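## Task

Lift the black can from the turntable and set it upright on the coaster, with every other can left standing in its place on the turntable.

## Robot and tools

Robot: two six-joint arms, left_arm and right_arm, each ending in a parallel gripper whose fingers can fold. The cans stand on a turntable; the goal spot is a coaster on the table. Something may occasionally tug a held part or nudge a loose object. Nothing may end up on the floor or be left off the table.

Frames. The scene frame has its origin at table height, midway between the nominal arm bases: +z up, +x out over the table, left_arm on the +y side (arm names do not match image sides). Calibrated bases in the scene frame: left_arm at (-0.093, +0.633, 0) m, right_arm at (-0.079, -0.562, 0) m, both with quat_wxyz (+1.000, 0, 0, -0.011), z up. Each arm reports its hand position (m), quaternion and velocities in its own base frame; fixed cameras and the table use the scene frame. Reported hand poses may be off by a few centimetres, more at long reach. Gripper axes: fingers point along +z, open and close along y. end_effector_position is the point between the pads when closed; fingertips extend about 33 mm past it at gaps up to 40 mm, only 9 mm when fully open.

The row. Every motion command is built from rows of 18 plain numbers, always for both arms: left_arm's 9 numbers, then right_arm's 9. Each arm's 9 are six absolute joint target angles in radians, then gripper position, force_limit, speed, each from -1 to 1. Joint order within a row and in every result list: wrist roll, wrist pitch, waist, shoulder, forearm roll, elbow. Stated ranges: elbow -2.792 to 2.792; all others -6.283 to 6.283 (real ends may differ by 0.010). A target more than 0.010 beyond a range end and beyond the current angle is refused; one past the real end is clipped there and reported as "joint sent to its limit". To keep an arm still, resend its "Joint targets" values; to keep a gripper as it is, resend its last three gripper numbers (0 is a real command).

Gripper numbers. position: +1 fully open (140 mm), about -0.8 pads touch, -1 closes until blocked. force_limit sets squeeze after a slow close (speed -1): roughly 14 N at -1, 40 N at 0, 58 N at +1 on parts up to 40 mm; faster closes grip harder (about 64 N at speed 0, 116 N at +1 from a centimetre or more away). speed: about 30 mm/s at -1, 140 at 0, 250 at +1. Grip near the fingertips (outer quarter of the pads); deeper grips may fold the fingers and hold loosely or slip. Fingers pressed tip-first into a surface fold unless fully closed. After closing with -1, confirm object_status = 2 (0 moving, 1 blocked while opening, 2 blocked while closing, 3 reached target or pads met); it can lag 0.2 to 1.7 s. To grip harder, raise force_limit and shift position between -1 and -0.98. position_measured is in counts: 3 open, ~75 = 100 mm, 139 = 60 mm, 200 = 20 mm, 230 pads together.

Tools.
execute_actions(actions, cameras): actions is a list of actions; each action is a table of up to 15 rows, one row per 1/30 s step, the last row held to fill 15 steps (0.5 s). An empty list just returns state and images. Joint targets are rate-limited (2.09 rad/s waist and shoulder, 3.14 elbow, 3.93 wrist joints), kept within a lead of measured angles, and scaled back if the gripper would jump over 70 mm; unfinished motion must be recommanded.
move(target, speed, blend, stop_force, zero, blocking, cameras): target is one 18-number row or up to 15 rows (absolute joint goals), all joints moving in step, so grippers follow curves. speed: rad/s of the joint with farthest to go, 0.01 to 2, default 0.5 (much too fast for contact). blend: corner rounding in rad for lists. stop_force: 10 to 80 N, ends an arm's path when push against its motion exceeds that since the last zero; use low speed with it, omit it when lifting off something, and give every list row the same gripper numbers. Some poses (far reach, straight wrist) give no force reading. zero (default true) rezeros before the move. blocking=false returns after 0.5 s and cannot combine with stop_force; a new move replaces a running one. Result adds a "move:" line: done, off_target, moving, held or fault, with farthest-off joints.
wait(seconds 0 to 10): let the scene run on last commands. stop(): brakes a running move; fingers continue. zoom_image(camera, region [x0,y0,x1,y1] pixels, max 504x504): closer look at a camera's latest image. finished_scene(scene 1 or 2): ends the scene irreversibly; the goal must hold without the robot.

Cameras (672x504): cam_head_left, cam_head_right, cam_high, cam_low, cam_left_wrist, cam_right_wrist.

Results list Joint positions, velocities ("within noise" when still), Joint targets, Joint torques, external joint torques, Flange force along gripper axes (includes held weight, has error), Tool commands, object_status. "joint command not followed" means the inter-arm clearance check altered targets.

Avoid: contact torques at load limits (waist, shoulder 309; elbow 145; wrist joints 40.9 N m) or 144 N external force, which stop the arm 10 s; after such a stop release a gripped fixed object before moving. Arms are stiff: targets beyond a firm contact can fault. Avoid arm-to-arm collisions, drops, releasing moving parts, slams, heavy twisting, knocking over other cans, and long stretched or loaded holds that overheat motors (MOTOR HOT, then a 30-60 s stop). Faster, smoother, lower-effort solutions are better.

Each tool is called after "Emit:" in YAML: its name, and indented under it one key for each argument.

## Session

Emit:
execute_actions:
  actions: []

Scene clock: 0.00 s.
left_arm: end_effector_position=(+0.8375, -0.8115, +0.2352) position_measured=3 object_status=3 end_effector_quat_wxyz=(+0.060, +0.947, -0.207, +0.237) | right_arm: end_effector_position=(+0.4893, +0.3257, +0.2707) position_measured=3 object_status=3 end_effector_quat_wxyz=(-0.119, +0.897, -0.369, +0.212)
Joint names: [wrist roll, wrist pitch, waist, shoulder, forearm roll, elbow]
Joint positions: left_arm=[1.088 1.045 -0.85 0.834 0.208 0.81] | right_arm=[3.216 0.798 0.668 -0.11 -0.351 2.057]
Joint velocities: within noise
Joint torques (N m): no reading
External joint torques (N m): no reading
Flange force (N): no reading
Joint targets: left_arm=[1.088 1.045 -0.850 0.834 0.208 0.810] | right_arm=[3.216 0.798 0.668 -0.110 -0.351 2.057]
Tool commands: left_gripper/position=+1.0 left_gripper/force_limit=+1.0 left_gripper/speed=+1.0 right_gripper/position=+1.0 right_gripper/force_limit=+1.0 right_gripper/speed=+1.0

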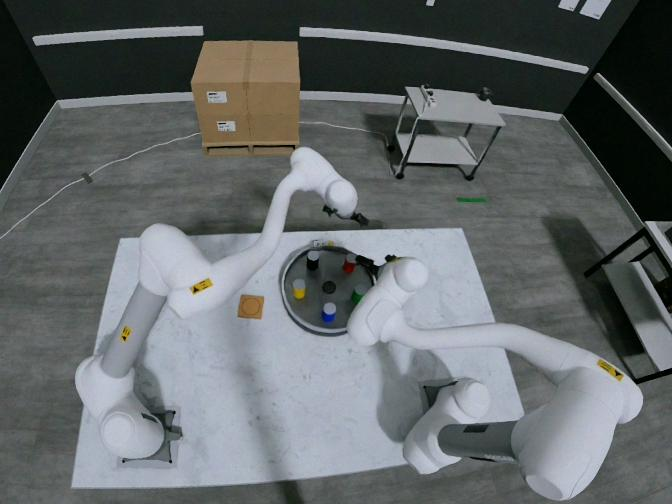

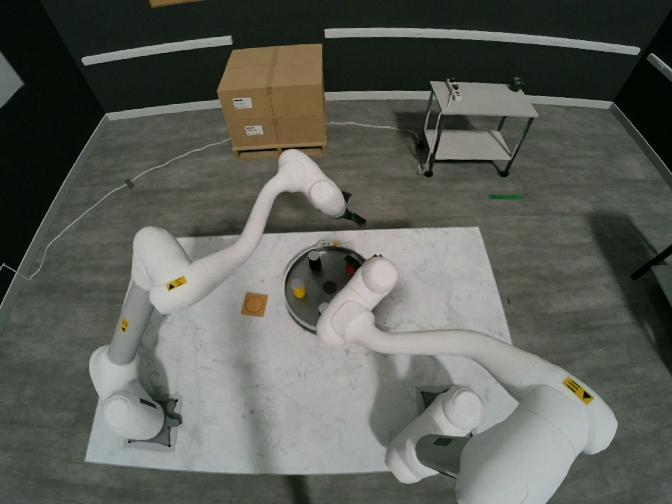

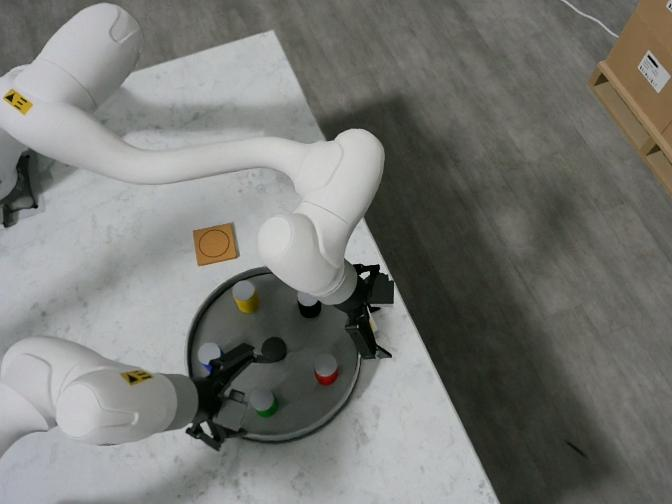

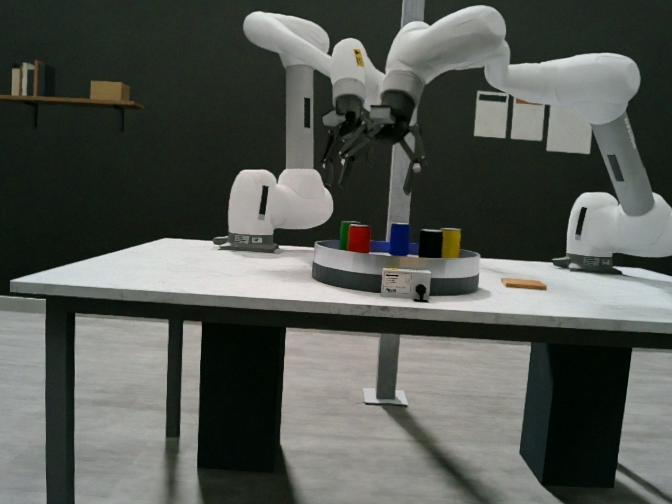

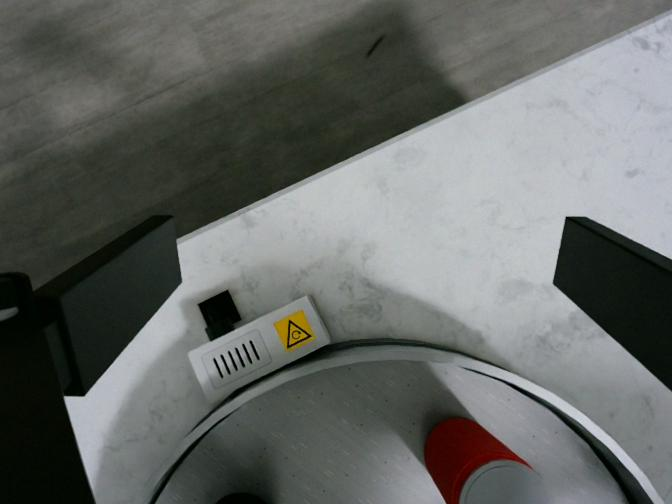

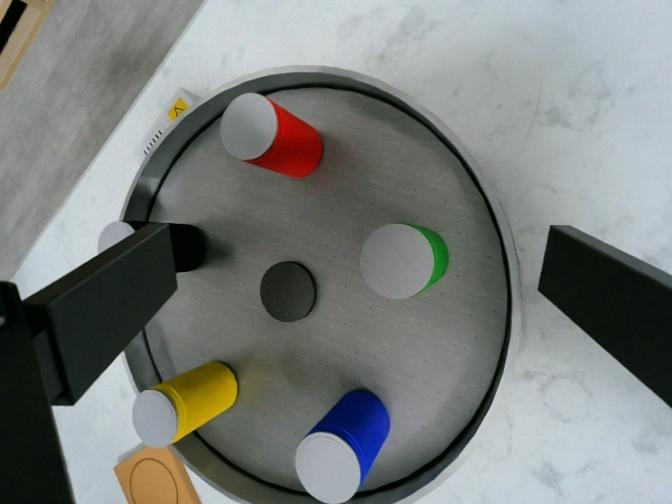

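Emit:
move:
  target: [0.195,0.668,-0.2,-0.13,1.076,2.295,1,1,1,3.216,0.798,0.668,-0.11,-0.351,2.057,0.4,0,-0.2]
  speed: 1.0
  cameras: ["cam_right_wrist"]

Emit:
move:
  target: [0.195,0.668,-0.2,-0.13,1.076,2.295,1,1,1,3.1416,1.528,0.648,0.2634,0,1.3504,0.4,0,-0.2]
  speed: 0.8

Emit:
wait:
  seconds: 1
  cameras: ["cam_right_wrist"]

Scene clock: 3.00 s.
left_arm: end_effector_position=(+0.5765, +0.1033, +0.2271) position_measured=3 object_status=3 end_effector_quat_wxyz=(-0.171, +0.899, +0.180, +0.359) | right_arm: end_effector_position=(+0.4891, +0.3256, +0.2702) position_measured=78 object_status=3 end_effector_quat_wxyz=(-0.119, +0.897, -0.369, +0.212)
Joint names: [wrist roll, wrist pitch, waist, shoulder, forearm roll, elbow]
Joint positions: left_arm=[0.195 0.668 -0.2 -0.13 1.076 2.295] | right_arm=[3.216 0.798 0.668 -0.11 -0.351 2.057]
Joint velocities: within noise
Joint torques (N m): left_arm=[0.23 0.26 -0.42 -24.23 3.2 -37.66] | right_arm=[0.06 -0.59 0.57 -28.17 3.23 -38.96]
External joint torques (N m): left_arm=[-0.23 -0.17 0.51 -0.69 -0.29 -0.37] | right_arm=[-0.08 -0.38 -0.64 -0.5 -0.1 -1.28]
Flange force (N): left_arm=[0.7 -1.5 -0.4] | right_arm=[2.1 -1.2 -0.3]
Joint targets: left_arm=[0.195 0.668 -0.200 -0.130 1.076 2.295] | right_arm=[3.216 0.798 0.668 -0.110 -0.351 2.057]
move: done
Images, in order (width x height): cam_right_wrist 672x504.

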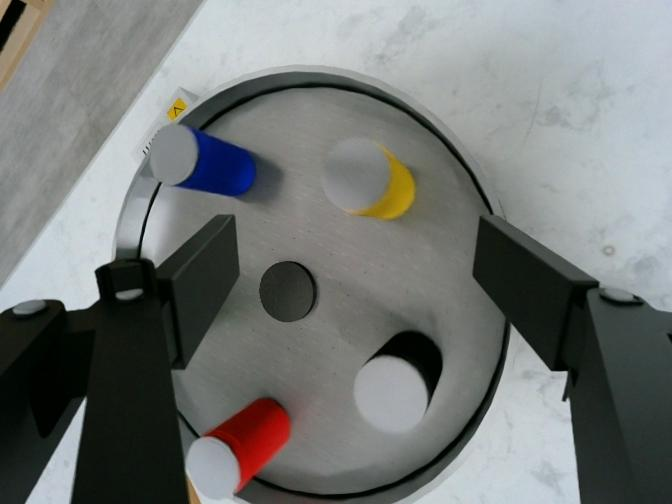

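Scene clock: 4.40 s.
left_arm: end_effector_position=(+0.5764, +0.1033, +0.2271) position_measured=3 object_status=3 end_effector_quat_wxyz=(-0.171, +0.899, +0.180, +0.359) | right_arm: end_effector_position=(+0.5531, +0.4620, +0.3946) position_measured=78 object_status=3 end_effector_quat_wxyz=(+0.000, +0.895, -0.445, +0.000)
Joint names: [wrist roll, wrist pitch, waist, shoulder, forearm roll, elbow]
Joint positions: left_arm=[0.195 0.668 -0.2 -0.13 1.076 2.295] | right_arm=[3.142 1.528 0.648 0.263 0 1.35]
Joint velocities: within noise
Joint torques (N m): left_arm=[0.19 0.26 -0.34 -25.16 3.27 -37.68] | right_arm=[0.05 0.37 0.86 -68.53 4.54 -41.07]
External joint torques (N m): left_arm=[-0.2 -0.17 0.38 0.56 -0.36 -0.36] | right_arm=[-0.05 -0.38 -0.83 -1.84 -0.21 -1.68]
Flange force (N): left_arm=[1.2 0.1 1.4] | right_arm=[1.2 -0.3 -2.3]
Joint targets: left_arm=[0.195 0.668 -0.200 -0.130 1.076 2.295] | right_arm=[3.142 1.528 0.648 0.263 0.000 1.350]
move: done

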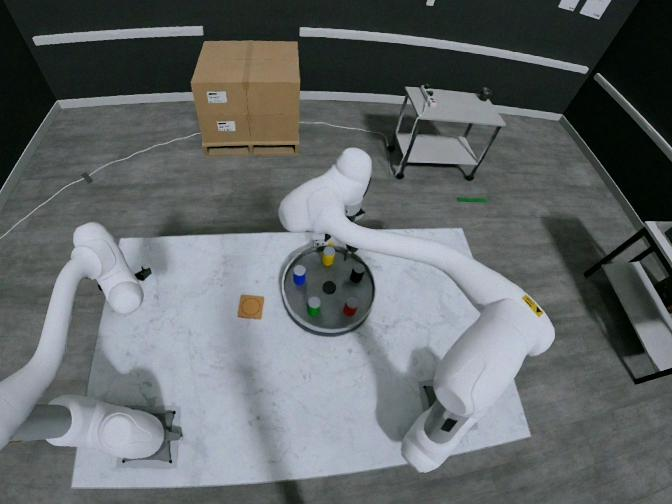

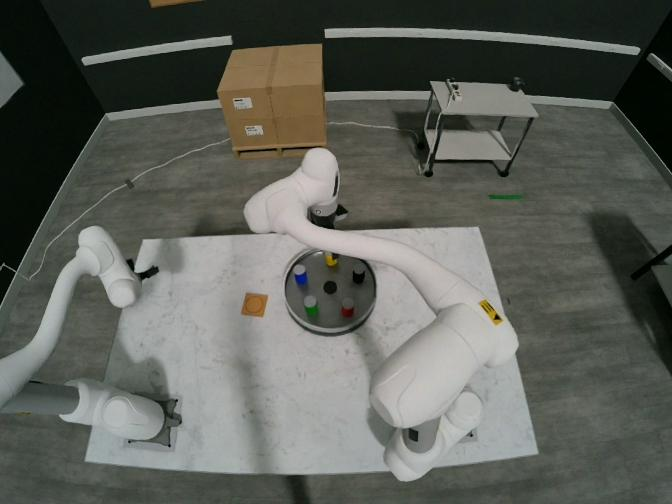

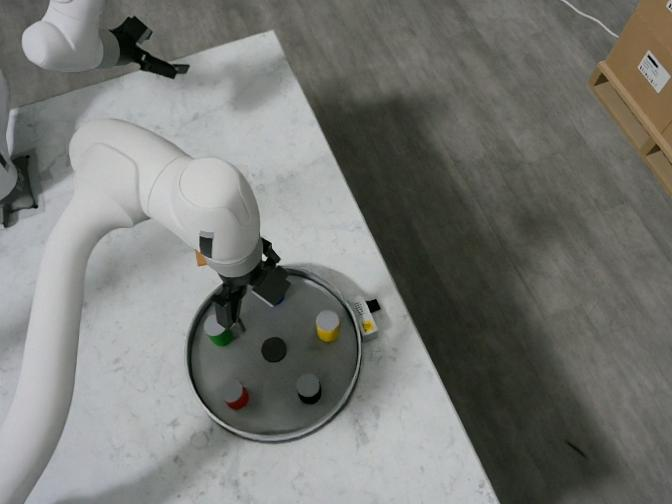

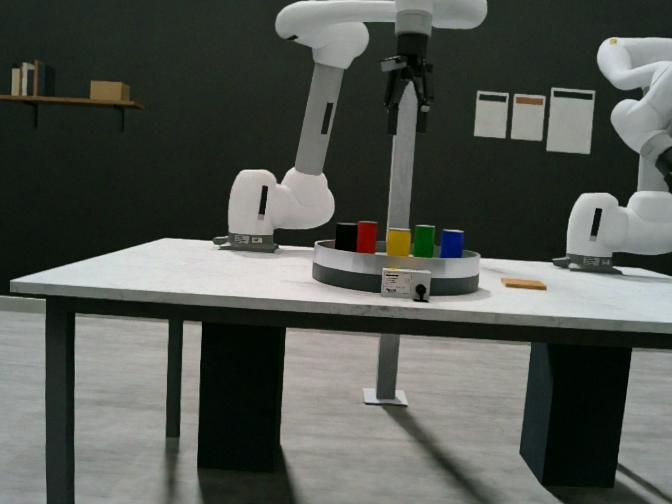

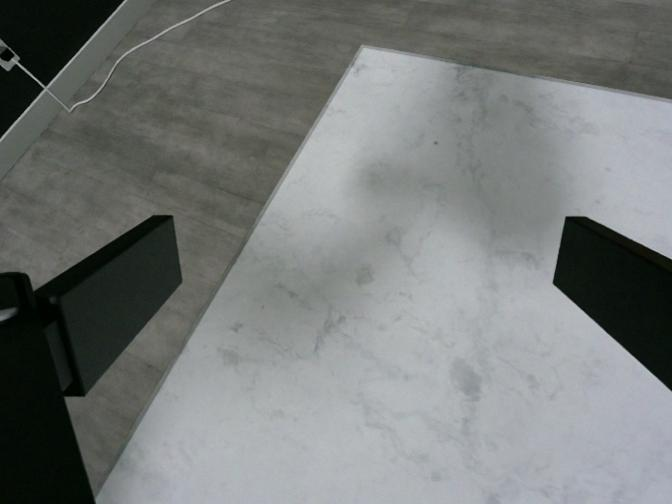

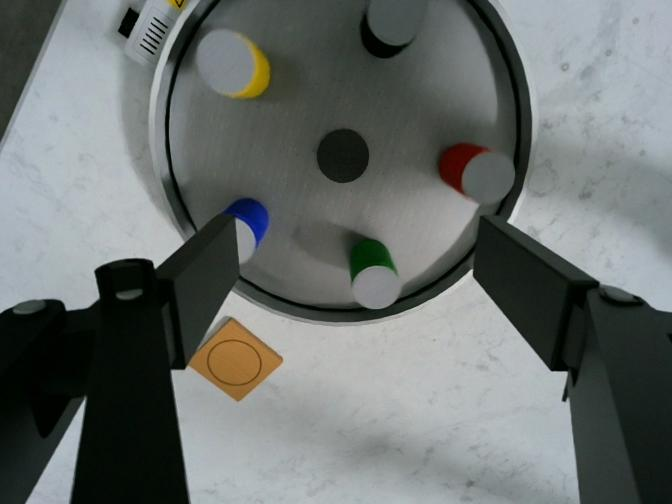

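Scene clock: 5.40 s.
left_arm: end_effector_position=(+0.5764, +0.1033, +0.2271) position_measured=3 object_status=3 end_effector_quat_wxyz=(-0.171, +0.899, +0.180, +0.359) | right_arm: end_effector_position=(+0.5531, +0.4620, +0.3946) position_measured=78 object_status=3 end_effector_quat_wxyz=(+0.000, +0.895, -0.445, +0.000)
Joint names: [wrist roll, wrist pitch, waist, shoulder, forearm roll, elbow]
Joint positions: left_arm=[0.195 0.668 -0.2 -0.13 1.076 2.295] | right_arm=[3.142 1.528 0.648 0.263 0 1.35]
Joint velocities: within noise
Joint torques (N m): left_arm=[0.21 0.22 -0.18 -24.96 3.29 -37.7] | right_arm=[0.06 0.4 0.54 -69.57 4.43 -41.11]
External joint torques (N m): left_arm=[-0.22 -0.14 0.14 0.43 -0.38 -0.27] | right_arm=[-0.06 -0.4 -0.57 -0.28 -0.12 -1.38]
Flange force (N): left_arm=[0.8 0.5 0.8] | right_arm=[0.8 -2.3 -1.7]
Joint targets: left_arm=[0.195 0.668 -0.200 -0.130 1.076 2.295] | right_arm=[3.142 1.528 0.648 0.263 0.000 1.350]
Tool commands: left_gripper/position=+1.0 left_gripper/force_limit=+1.0 left_gripper/speed=+1.0 right_gripper/position=+0.4 right_gripper/force_limit=+0.0 right_gripper/speed=-0.2
wait: 1.00 s; at rest by 0.17 s
Images, in order (width x height): cam_right_wrist 672x504.

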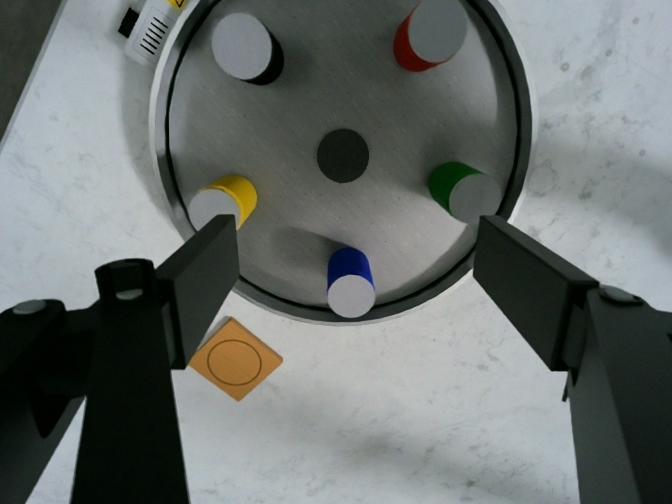

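Emit:
move:
  target: [0.195,0.668,-0.2,-0.13,1.076,2.295,1,1,1,3.1416,1.1368,0.648,0.1257,0,1.8791,0.31,0,-0.2]
  speed: 0.8
  cameras: ["cam_right_wrist"]

Emit:
wait:
  seconds: 0.8
  cameras: ["cam_right_wrist"]

Emit:
wait:
  seconds: 0.4
  cameras: ["cam_right_wrist"]

Emit:
wait:
  seconds: 0.4
  cameras: ["cam_right_wrist"]

Emit:
wait:
  seconds: 0.4
  cameras: ["cam_right_wrist"]

Emit:
wait:
  seconds: 0.4
  cameras: ["cam_right_wrist"]

Scene clock: 7.43 s.
left_arm: end_effector_position=(+0.5764, +0.1033, +0.2271) position_measured=3 object_status=3 end_effector_quat_wxyz=(-0.171, +0.899, +0.180, +0.359) | right_arm: end_effector_position=(+0.4456, +0.3806, +0.2001) position_measured=90 object_status=3 end_effector_quat_wxyz=(+0.000, +0.895, -0.445, +0.000)
Joint names: [wrist roll, wrist pitch, waist, shoulder, forearm roll, elbow]
Joint positions: left_arm=[0.195 0.668 -0.2 -0.13 1.076 2.295] | right_arm=[3.142 1.137 0.648 0.126 0 1.879]
Joint velocities: within noise
Joint torques (N m): left_arm=[0.18 0.24 -0.14 -24.91 3.24 -37.69] | right_arm=[0.06 0.4 0.6 -51.55 4.04 -36.86]
External joint torques (N m): left_arm=[-0.19 -0.16 0.05 0.87 -0.35 -0.07] | right_arm=[-0.06 -0.41 -0.92 0.32 -0.13 -1.75]
Flange force (N): left_arm=[0.5 1.0 1.5] | right_arm=[1.5 -3.5 -1.0]
Joint targets: left_arm=[0.195 0.668 -0.200 -0.130 1.076 2.295] | right_arm=[3.142 1.137 0.648 0.126 0.000 1.879]
move: done
Images, in order (width x height): cam_right_wrist 672x504.

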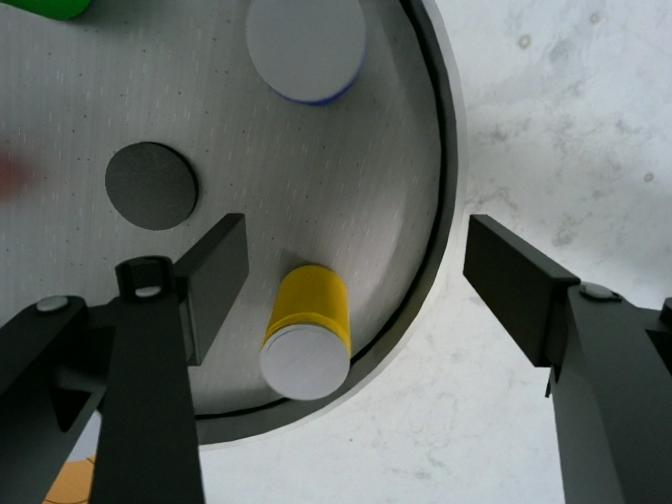

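Scene clock: 8.23 s.
left_arm: end_effector_position=(+0.5764, +0.1033, +0.2271) position_measured=3 object_status=3 end_effector_quat_wxyz=(-0.171, +0.899, +0.180, +0.359) | right_arm: end_effector_position=(+0.4455, +0.3805, +0.2000) position_measured=90 object_status=3 end_effector_quat_wxyz=(+0.000, +0.895, -0.445, +0.000)
Joint names: [wrist roll, wrist pitch, waist, shoulder, forearm roll, elbow]
Joint positions: left_arm=[0.195 0.668 -0.2 -0.13 1.076 2.295] | right_arm=[3.142 1.137 0.648 0.126 0 1.879]
Joint velocities: within noise
Joint torques (N m): left_arm=[0.2 0.27 -0.32 -24.74 3.31 -37.7] | right_arm=[0.05 0.39 0.42 -51.33 4.06 -37.37]
External joint torques (N m): left_arm=[-0.21 -0.17 0.37 0 -0.41 -0.17] | right_arm=[-0.05 -0.4 -0.47 -0.3 -0.15 -1.21]
Flange force (N): left_arm=[0.7 -0.6 0.4] | right_arm=[0.8 -1.6 -0.9]
Joint targets: left_arm=[0.195 0.668 -0.200 -0.130 1.076 2.295] | right_arm=[3.142 1.137 0.648 0.126 0.000 1.879]
Tool commands: left_gripper/position=+1.0 left_gripper/force_limit=+1.0 left_gripper/speed=+1.0 right_gripper/position=+0.31 right_gripper/force_limit=+0.0 right_gripper/speed=-0.2
wait: 0.80 s; at rest by 0.17 s
Images, in order (width x height): cam_right_wrist 672x504.

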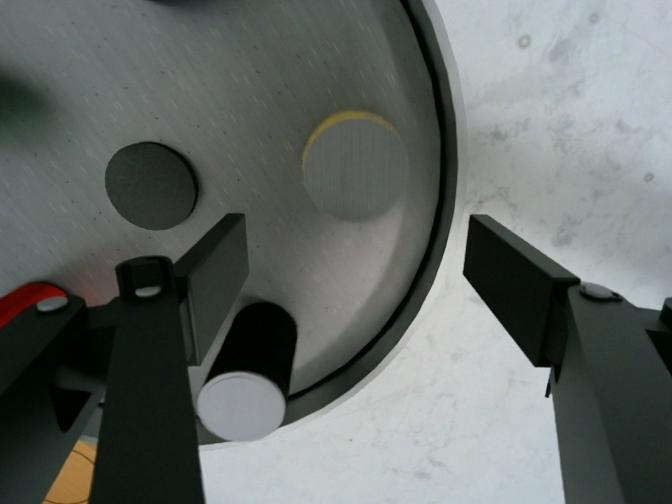

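Scene clock: 8.63 s.
left_arm: end_effector_position=(+0.5764, +0.1033, +0.2271) position_measured=3 object_status=3 end_effector_quat_wxyz=(-0.171, +0.899, +0.180, +0.359) | right_arm: end_effector_position=(+0.4455, +0.3805, +0.2000) position_measured=90 object_status=3 end_effector_quat_wxyz=(+0.000, +0.895, -0.445, +0.000)
Joint names: [wrist roll, wrist pitch, waist, shoulder, forearm roll, elbow]
Joint positions: left_arm=[0.195 0.668 -0.2 -0.13 1.076 2.295] | right_arm=[3.142 1.137 0.648 0.126 0 1.879]
Joint velocities: within noise
Joint torques (N m): left_arm=[0.21 0.25 -0.12 -25 3.3 -37.72] | right_arm=[0.04 0.39 0.46 -51.27 4.05 -37.37]
External joint torques (N m): left_arm=[-0.22 -0.16 0.14 0.54 -0.41 -0.06] | right_arm=[-0.04 -0.39 -0.42 -0.57 -0.12 -1.31]
Flange force (N): left_arm=[0.5 0.5 1.0] | right_arm=[0.7 -1.3 -1.2]
Joint targets: left_arm=[0.195 0.668 -0.200 -0.130 1.076 2.295] | right_arm=[3.142 1.137 0.648 0.126 0.000 1.879]
Tool commands: left_gripper/position=+1.0 left_gripper/force_limit=+1.0 left_gripper/speed=+1.0 right_gripper/position=+0.31 right_gripper/force_limit=+0.0 right_gripper/speed=-0.2
wait: 0.40 s; at rest by 0.17 s
Images, in order (width x height): cam_right_wrist 672x504.

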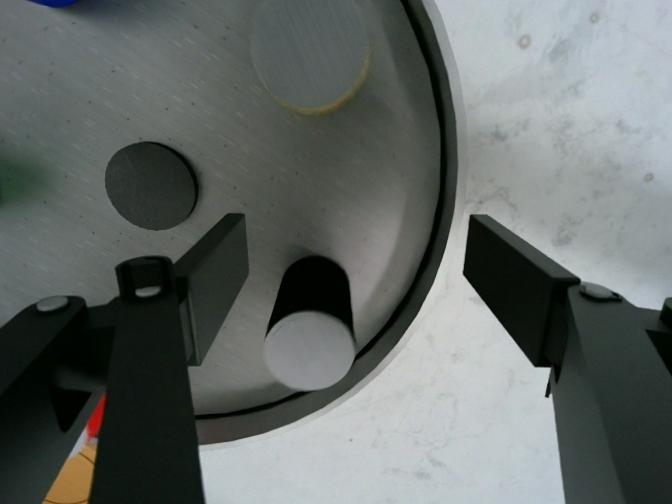

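Scene clock: 9.03 s.
left_arm: end_effector_position=(+0.5764, +0.1033, +0.2271) position_measured=3 object_status=3 end_effector_quat_wxyz=(-0.171, +0.899, +0.180, +0.359) | right_arm: end_effector_position=(+0.4455, +0.3805, +0.2000) position_measured=90 object_status=3 end_effector_quat_wxyz=(+0.000, +0.895, -0.445, +0.000)
Joint names: [wrist roll, wrist pitch, waist, shoulder, forearm roll, elbow]
Joint positions: left_arm=[0.195 0.668 -0.2 -0.13 1.076 2.295] | right_arm=[3.142 1.137 0.648 0.126 0 1.879]
Joint velocities: within noise
Joint torques (N m): left_arm=[0.22 0.26 -0.24 -24.93 3.29 -37.83] | right_arm=[0.1 0.37 0.62 -51.29 4.03 -37.5]
External joint torques (N m): left_arm=[-0.22 -0.17 0.31 0.35 -0.38 -0.22] | right_arm=[-0.1 -0.37 -0.7 -0.39 -0.11 -1.04]
Flange force (N): left_arm=[0.8 0.0 1.0] | right_arm=[1.3 -1.1 -0.8]
Joint targets: left_arm=[0.195 0.668 -0.200 -0.130 1.076 2.295] | right_arm=[3.142 1.137 0.648 0.126 0.000 1.879]
Tool commands: left_gripper/position=+1.0 left_gripper/force_limit=+1.0 left_gripper/speed=+1.0 right_gripper/position=+0.31 right_gripper/force_limit=+0.0 right_gripper/speed=-0.2
wait: 0.40 s; at rest by 0.17 s
Images, in order (width x height): cam_right_wrist 672x504.

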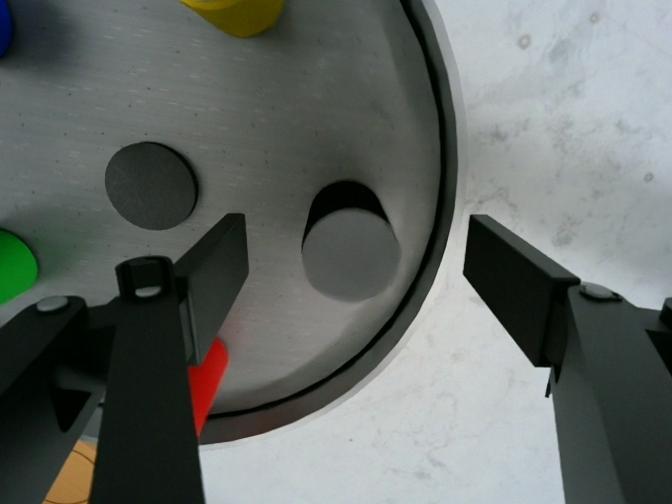

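Scene clock: 9.43 s.
left_arm: end_effector_position=(+0.5764, +0.1033, +0.2271) position_measured=3 object_status=3 end_effector_quat_wxyz=(-0.171, +0.899, +0.180, +0.359) | right_arm: end_effector_position=(+0.4455, +0.3805, +0.2000) position_measured=90 object_status=3 end_effector_quat_wxyz=(+0.000, +0.895, -0.445, +0.000)
Joint names: [wrist roll, wrist pitch, waist, shoulder, forearm roll, elbow]
Joint positions: left_arm=[0.195 0.668 -0.2 -0.13 1.076 2.295] | right_arm=[3.142 1.137 0.648 0.126 0 1.879]
Joint velocities: within noise
Joint torques (N m): left_arm=[0.15 0.23 -0.31 -25.33 3.29 -37.69] | right_arm=[0.05 0.43 0.55 -51.48 4.06 -37.36]
External joint torques (N m): left_arm=[-0.16 -0.14 0.31 0.56 -0.37 -0.31] | right_arm=[-0.05 -0.43 -0.58 -0.37 -0.14 -1.28]
Flange force (N): left_arm=[1.2 0.2 1.2] | right_arm=[1.0 -1.6 -0.9]
Joint targets: left_arm=[0.195 0.668 -0.200 -0.130 1.076 2.295] | right_arm=[3.142 1.137 0.648 0.126 0.000 1.879]
Tool commands: left_gripper/position=+1.0 left_gripper/force_limit=+1.0 left_gripper/speed=+1.0 right_gripper/position=+0.31 right_gripper/force_limit=+0.0 right_gripper/speed=-0.2
wait: 0.40 s; at rest by 0.17 s
Images, in order (width x height): cam_right_wrist 672x504.

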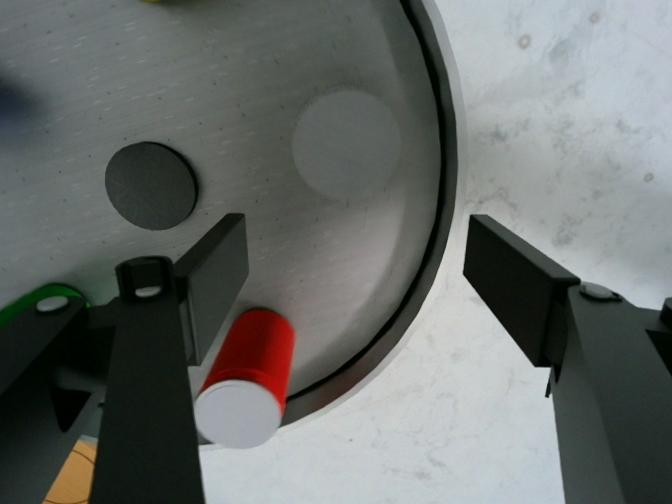

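Scene clock: 9.83 s.
left_arm: end_effector_position=(+0.5764, +0.1033, +0.2271) position_measured=3 object_status=3 end_effector_quat_wxyz=(-0.171, +0.899, +0.180, +0.359) | right_arm: end_effector_position=(+0.4455, +0.3805, +0.2000) position_measured=90 object_status=3 end_effector_quat_wxyz=(+0.000, +0.895, -0.445, +0.000)
Joint names: [wrist roll, wrist pitch, waist, shoulder, forearm roll, elbow]
Joint positions: left_arm=[0.195 0.668 -0.2 -0.13 1.076 2.295] | right_arm=[3.142 1.137 0.648 0.126 0 1.879]
Joint velocities: within noise
Joint torques (N m): left_arm=[0.2 0.26 -0.29 -24.97 3.27 -37.7] | right_arm=[0.04 0.38 0.66 -51.54 4.05 -37.38]
External joint torques (N m): left_arm=[-0.21 -0.17 0.28 0.48 -0.38 -0.13] | right_arm=[-0.04 -0.39 -0.76 -0.24 -0.12 -1.35]
Flange force (N): left_arm=[0.6 0.1 1.1] | right_arm=[1.3 -1.9 -1.0]
Joint targets: left_arm=[0.195 0.668 -0.200 -0.130 1.076 2.295] | right_arm=[3.142 1.137 0.648 0.126 0.000 1.879]
Tool commands: left_gripper/position=+1.0 left_gripper/force_limit=+1.0 left_gripper/speed=+1.0 right_gripper/position=+0.31 right_gripper/force_limit=+0.0 right_gripper/speed=-0.2
wait: 0.40 s; at rest by 0.17 s
Images, in order (width x height): cam_right_wrist 672x504.

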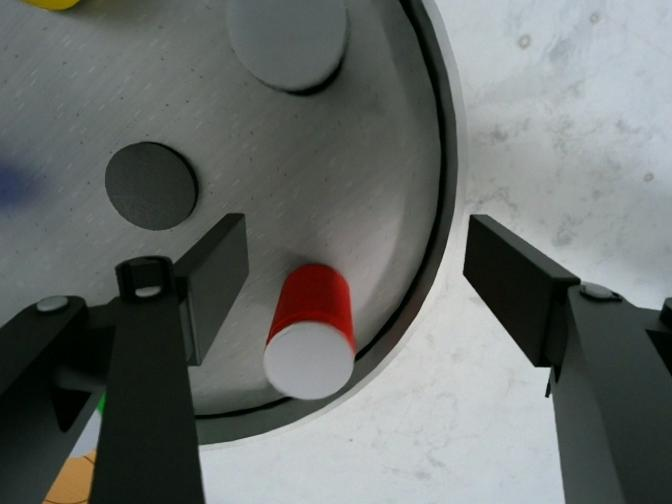

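Emit:
move:
  target:
    - [0.195,0.668,-0.2,-0.13,1.076,2.295,1,1,1,3.1416,1.3204,0.648,0.0701,0,1.7511,0.31,0,-0.2]
    - [0.195,0.668,-0.2,-0.13,1.076,2.295,1,1,1,3.1416,0.9787,0.688,0.1966,0,1.9663,0.31,0,-0.2]
  speed: [0.5,0.4]
  blend: [0.03,0]

Scene clock: 13.83 s.
left_arm: end_effector_position=(+0.5764, +0.1033, +0.2271) position_measured=3 object_status=3 end_effector_quat_wxyz=(-0.171, +0.899, +0.180, +0.359) | right_arm: end_effector_position=(+0.4300, +0.3981, +0.1161) position_measured=90 object_status=3 end_effector_quat_wxyz=(+0.000, +0.904, -0.427, +0.000)
Joint names: [wrist roll, wrist pitch, waist, shoulder, forearm roll, elbow]
Joint positions: left_arm=[0.195 0.668 -0.2 -0.13 1.076 2.295] | right_arm=[3.142 0.979 0.688 0.197 0 1.966]
Joint velocities: within noise
Joint torques (N m): left_arm=[0.17 0.23 -0.26 -24.94 3.27 -37.83] | right_arm=[0.06 0.35 0.48 -55.35 3.72 -34.05]
External joint torques (N m): left_arm=[-0.18 -0.15 0.26 0.19 -0.35 -0.26] | right_arm=[-0.06 -0.36 -0.38 -0.21 -0.14 -1.25]
Flange force (N): left_arm=[0.8 -0.1 0.6] | right_arm=[0.6 -1.9 -0.7]
Joint targets: left_arm=[0.195 0.668 -0.200 -0.130 1.076 2.295] | right_arm=[3.142 0.979 0.688 0.197 0.000 1.966]
move: done

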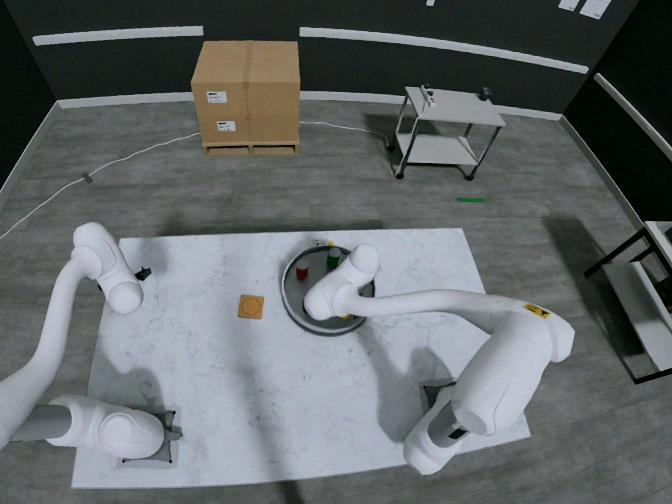

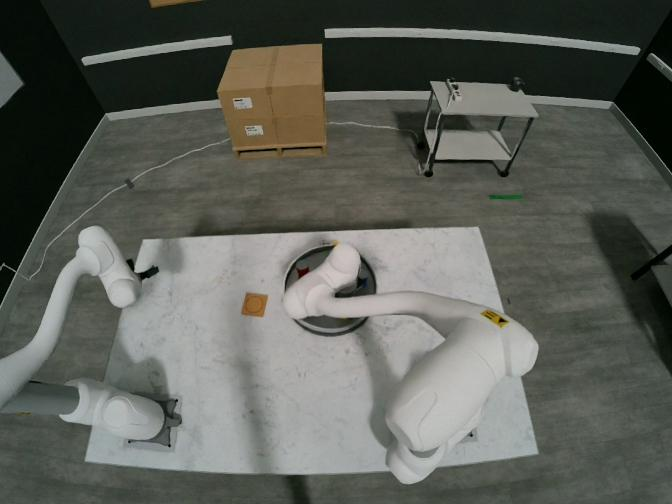

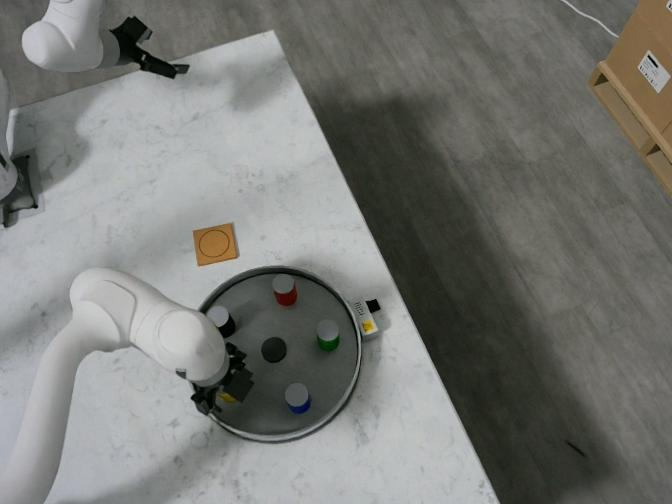

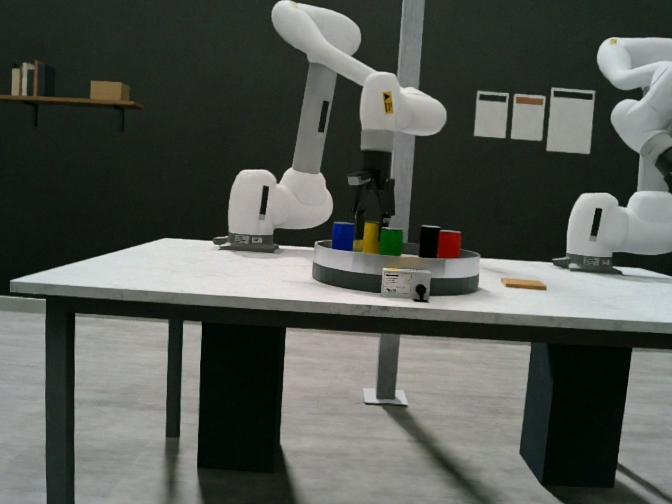

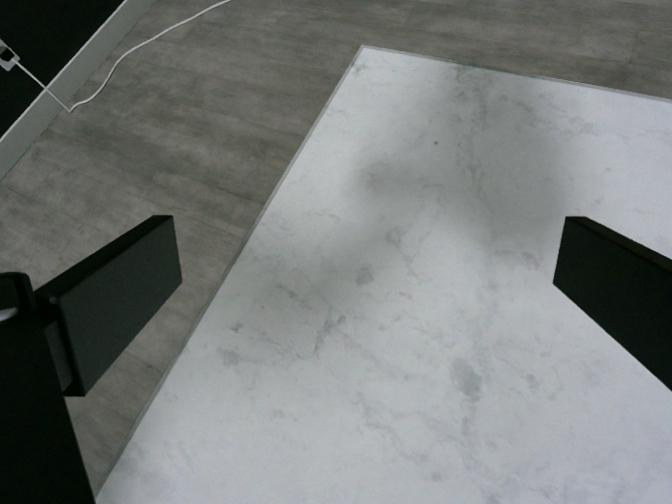

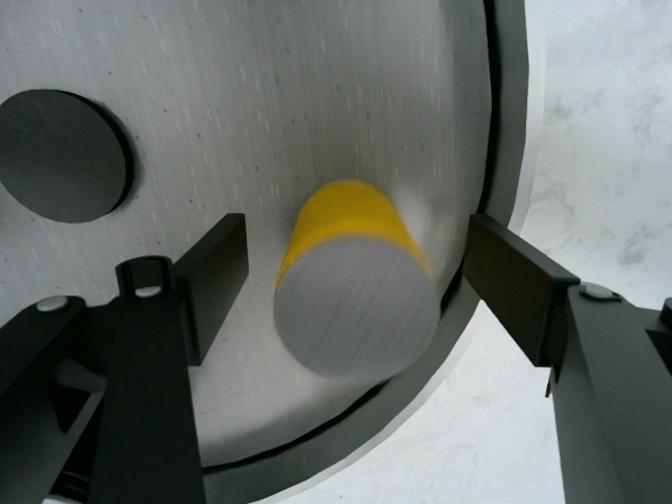

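Emit:
wait:
  seconds: 0.1
  cameras: ["cam_right_wrist"]

Scene clock: 14.30 s.
left_arm: end_effector_position=(+0.5764, +0.1033, +0.2271) position_measured=3 object_status=3 end_effector_quat_wxyz=(-0.171, +0.899, +0.180, +0.359) | right_arm: end_effector_position=(+0.4300, +0.3981, +0.1160) position_measured=90 object_status=3 end_effector_quat_wxyz=(+0.000, +0.904, -0.427, +0.000)
Joint names: [wrist roll, wrist pitch, waist, shoulder, forearm roll, elbow]
Joint positions: left_arm=[0.195 0.668 -0.2 -0.13 1.076 2.295] | right_arm=[3.142 0.979 0.688 0.197 0 1.966]
Joint velocities: within noise
Joint torques (N m): left_arm=[0.19 0.25 -0.21 -25.14 3.28 -37.82] | right_arm=[0.07 0.38 0.63 -55.48 3.71 -34.18]
External joint torques (N m): left_arm=[-0.2 -0.16 0.26 0.39 -0.37 -0.09] | right_arm=[-0.07 -0.39 -0.57 -0.19 -0.13 -1.08]
Flange force (N): left_arm=[0.6 0.0 0.9] | right_arm=[1.0 -1.6 -0.5]
Joint targets: left_arm=[0.195 0.668 -0.200 -0.130 1.076 2.295] | right_arm=[3.142 0.979 0.688 0.197 0.000 1.966]
Tool commands: left_gripper/position=+1.0 left_gripper/force_limit=+1.0 left_gripper/speed=+1.0 right_gripper/position=+0.31 right_gripper/force_limit=+0.0 right_gripper/speed=-0.2
wait: 0.10 s; at rest from the start
Images, in order (width x height): cam_right_wrist 672x504.

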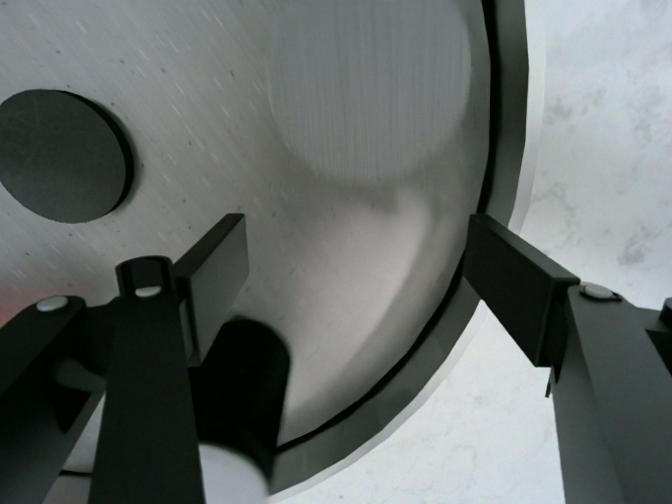

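Emit:
wait:
  seconds: 0.2
  cameras: ["cam_right_wrist"]

Emit:
wait:
  seconds: 0.05
  cameras: ["cam_right_wrist"]

Scene clock: 14.70 s.
left_arm: end_effector_position=(+0.5764, +0.1033, +0.2271) position_measured=3 object_status=3 end_effector_quat_wxyz=(-0.171, +0.899, +0.180, +0.359) | right_arm: end_effector_position=(+0.4300, +0.3981, +0.1160) position_measured=90 object_status=3 end_effector_quat_wxyz=(+0.000, +0.904, -0.427, +0.000)
Joint names: [wrist roll, wrist pitch, waist, shoulder, forearm roll, elbow]
Joint positions: left_arm=[0.195 0.668 -0.2 -0.13 1.076 2.295] | right_arm=[3.142 0.979 0.688 0.197 0 1.966]
Joint velocities: within noise
Joint torques (N m): left_arm=[0.21 0.24 -0.36 -25.21 3.26 -37.77] | right_arm=[0.05 0.4 0.74 -55.51 3.68 -34.22]
External joint torques (N m): left_arm=[-0.22 -0.15 0.42 0.47 -0.36 -0.14] | right_arm=[-0.05 -0.41 -0.87 -0.42 -0.1 -1.1]
Flange force (N): left_arm=[0.7 -0.1 1.3] | right_arm=[1.5 -1.3 -0.7]
Joint targets: left_arm=[0.195 0.668 -0.200 -0.130 1.076 2.295] | right_arm=[3.142 0.979 0.688 0.197 0.000 1.966]
Tool commands: left_gripper/position=+1.0 left_gripper/force_limit=+1.0 left_gripper/speed=+1.0 right_gripper/position=+0.31 right_gripper/force_limit=+0.0 right_gripper/speed=-0.2
wait: 0.20 s; at rest from the start
Images, in order (width x height): cam_right_wrist 672x504.

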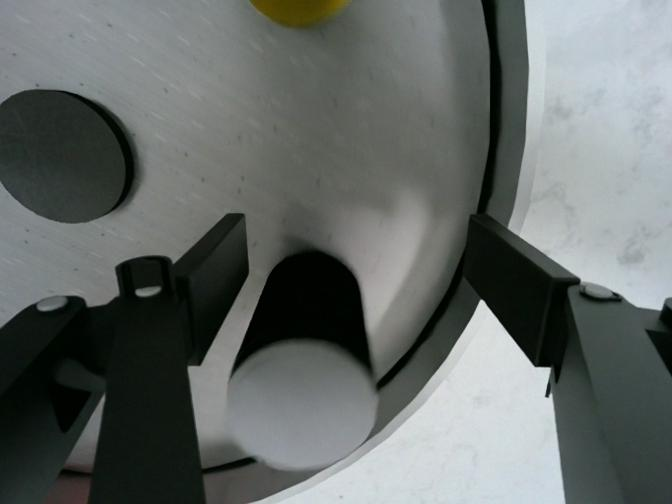

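Scene clock: 14.77 s.
left_arm: end_effector_position=(+0.5764, +0.1033, +0.2271) position_measured=3 object_status=3 end_effector_quat_wxyz=(-0.171, +0.899, +0.180, +0.359) | right_arm: end_effector_position=(+0.4300, +0.3981, +0.1160) position_measured=90 object_status=3 end_effector_quat_wxyz=(+0.000, +0.904, -0.427, +0.000)
Joint names: [wrist roll, wrist pitch, waist, shoulder, forearm roll, elbow]
Joint positions: left_arm=[0.195 0.668 -0.2 -0.13 1.076 2.295] | right_arm=[3.142 0.979 0.688 0.197 0 1.966]
Joint velocities: within noise
Joint torques (N m): left_arm=[0.23 0.29 -0.34 -24.89 3.26 -37.76] | right_arm=[0.07 0.37 0.52 -55.37 3.71 -34.21]
External joint torques (N m): left_arm=[-0.24 -0.2 0.29 0.29 -0.36 -0.16] | right_arm=[-0.07 -0.38 -0.45 -0.52 -0.12 -1.11]
Flange force (N): left_arm=[0.6 -0.1 1.0] | right_arm=[0.8 -1.1 -0.8]
Joint targets: left_arm=[0.195 0.668 -0.200 -0.130 1.076 2.295] | right_arm=[3.142 0.979 0.688 0.197 0.000 1.966]
Tool commands: left_gripper/position=+1.0 left_gripper/force_limit=+1.0 left_gripper/speed=+1.0 right_gripper/position=+0.31 right_gripper/force_limit=+0.0 right_gripper/speed=-0.2
wait: 0.07 s; no rest
Images, in order (width x height): cam_right_wrist 672x504.

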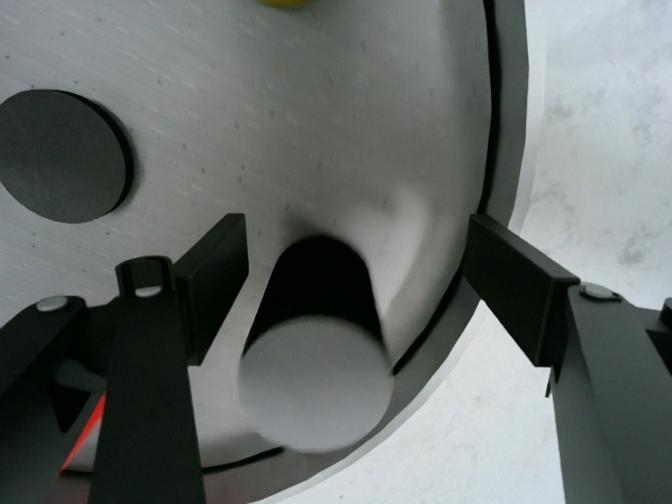

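Emit:
wait:
  seconds: 2.5
  cameras: []

Scene clock: 18.07 s.
left_arm: end_effector_position=(+0.5764, +0.1033, +0.2271) position_measured=3 object_status=3 end_effector_quat_wxyz=(-0.171, +0.899, +0.180, +0.359) | right_arm: end_effector_position=(+0.4300, +0.3981, +0.1160) position_measured=90 object_status=3 end_effector_quat_wxyz=(+0.000, +0.904, -0.427, +0.000)
Joint names: [wrist roll, wrist pitch, waist, shoulder, forearm roll, elbow]
Joint positions: left_arm=[0.195 0.668 -0.2 -0.13 1.076 2.295] | right_arm=[3.142 0.979 0.688 0.197 0 1.966]
Joint velocities: within noise
Joint torques (N m): left_arm=[0.18 0.28 -0.15 -25.26 3.31 -37.83] | right_arm=[0.05 0.38 0.52 -55.48 3.69 -34.15]
External joint torques (N m): left_arm=[-0.19 -0.19 0.12 0.88 -0.4 -0.12] | right_arm=[-0.05 -0.38 -0.51 -0.61 -0.11 -1.17]
Flange force (N): left_arm=[0.7 0.8 1.6] | right_arm=[0.9 -1.1 -1.0]
Joint targets: left_arm=[0.195 0.668 -0.200 -0.130 1.076 2.295] | right_arm=[3.142 0.979 0.688 0.197 0.000 1.966]
Tool commands: left_gripper/position=+1.0 left_gripper/force_limit=+1.0 left_gripper/speed=+1.0 right_gripper/position=+0.31 right_gripper/force_limit=+0.0 right_gripper/speed=-0.2
wait: 2.50 s; at rest from the start
No camera images: "cameras" was empty.


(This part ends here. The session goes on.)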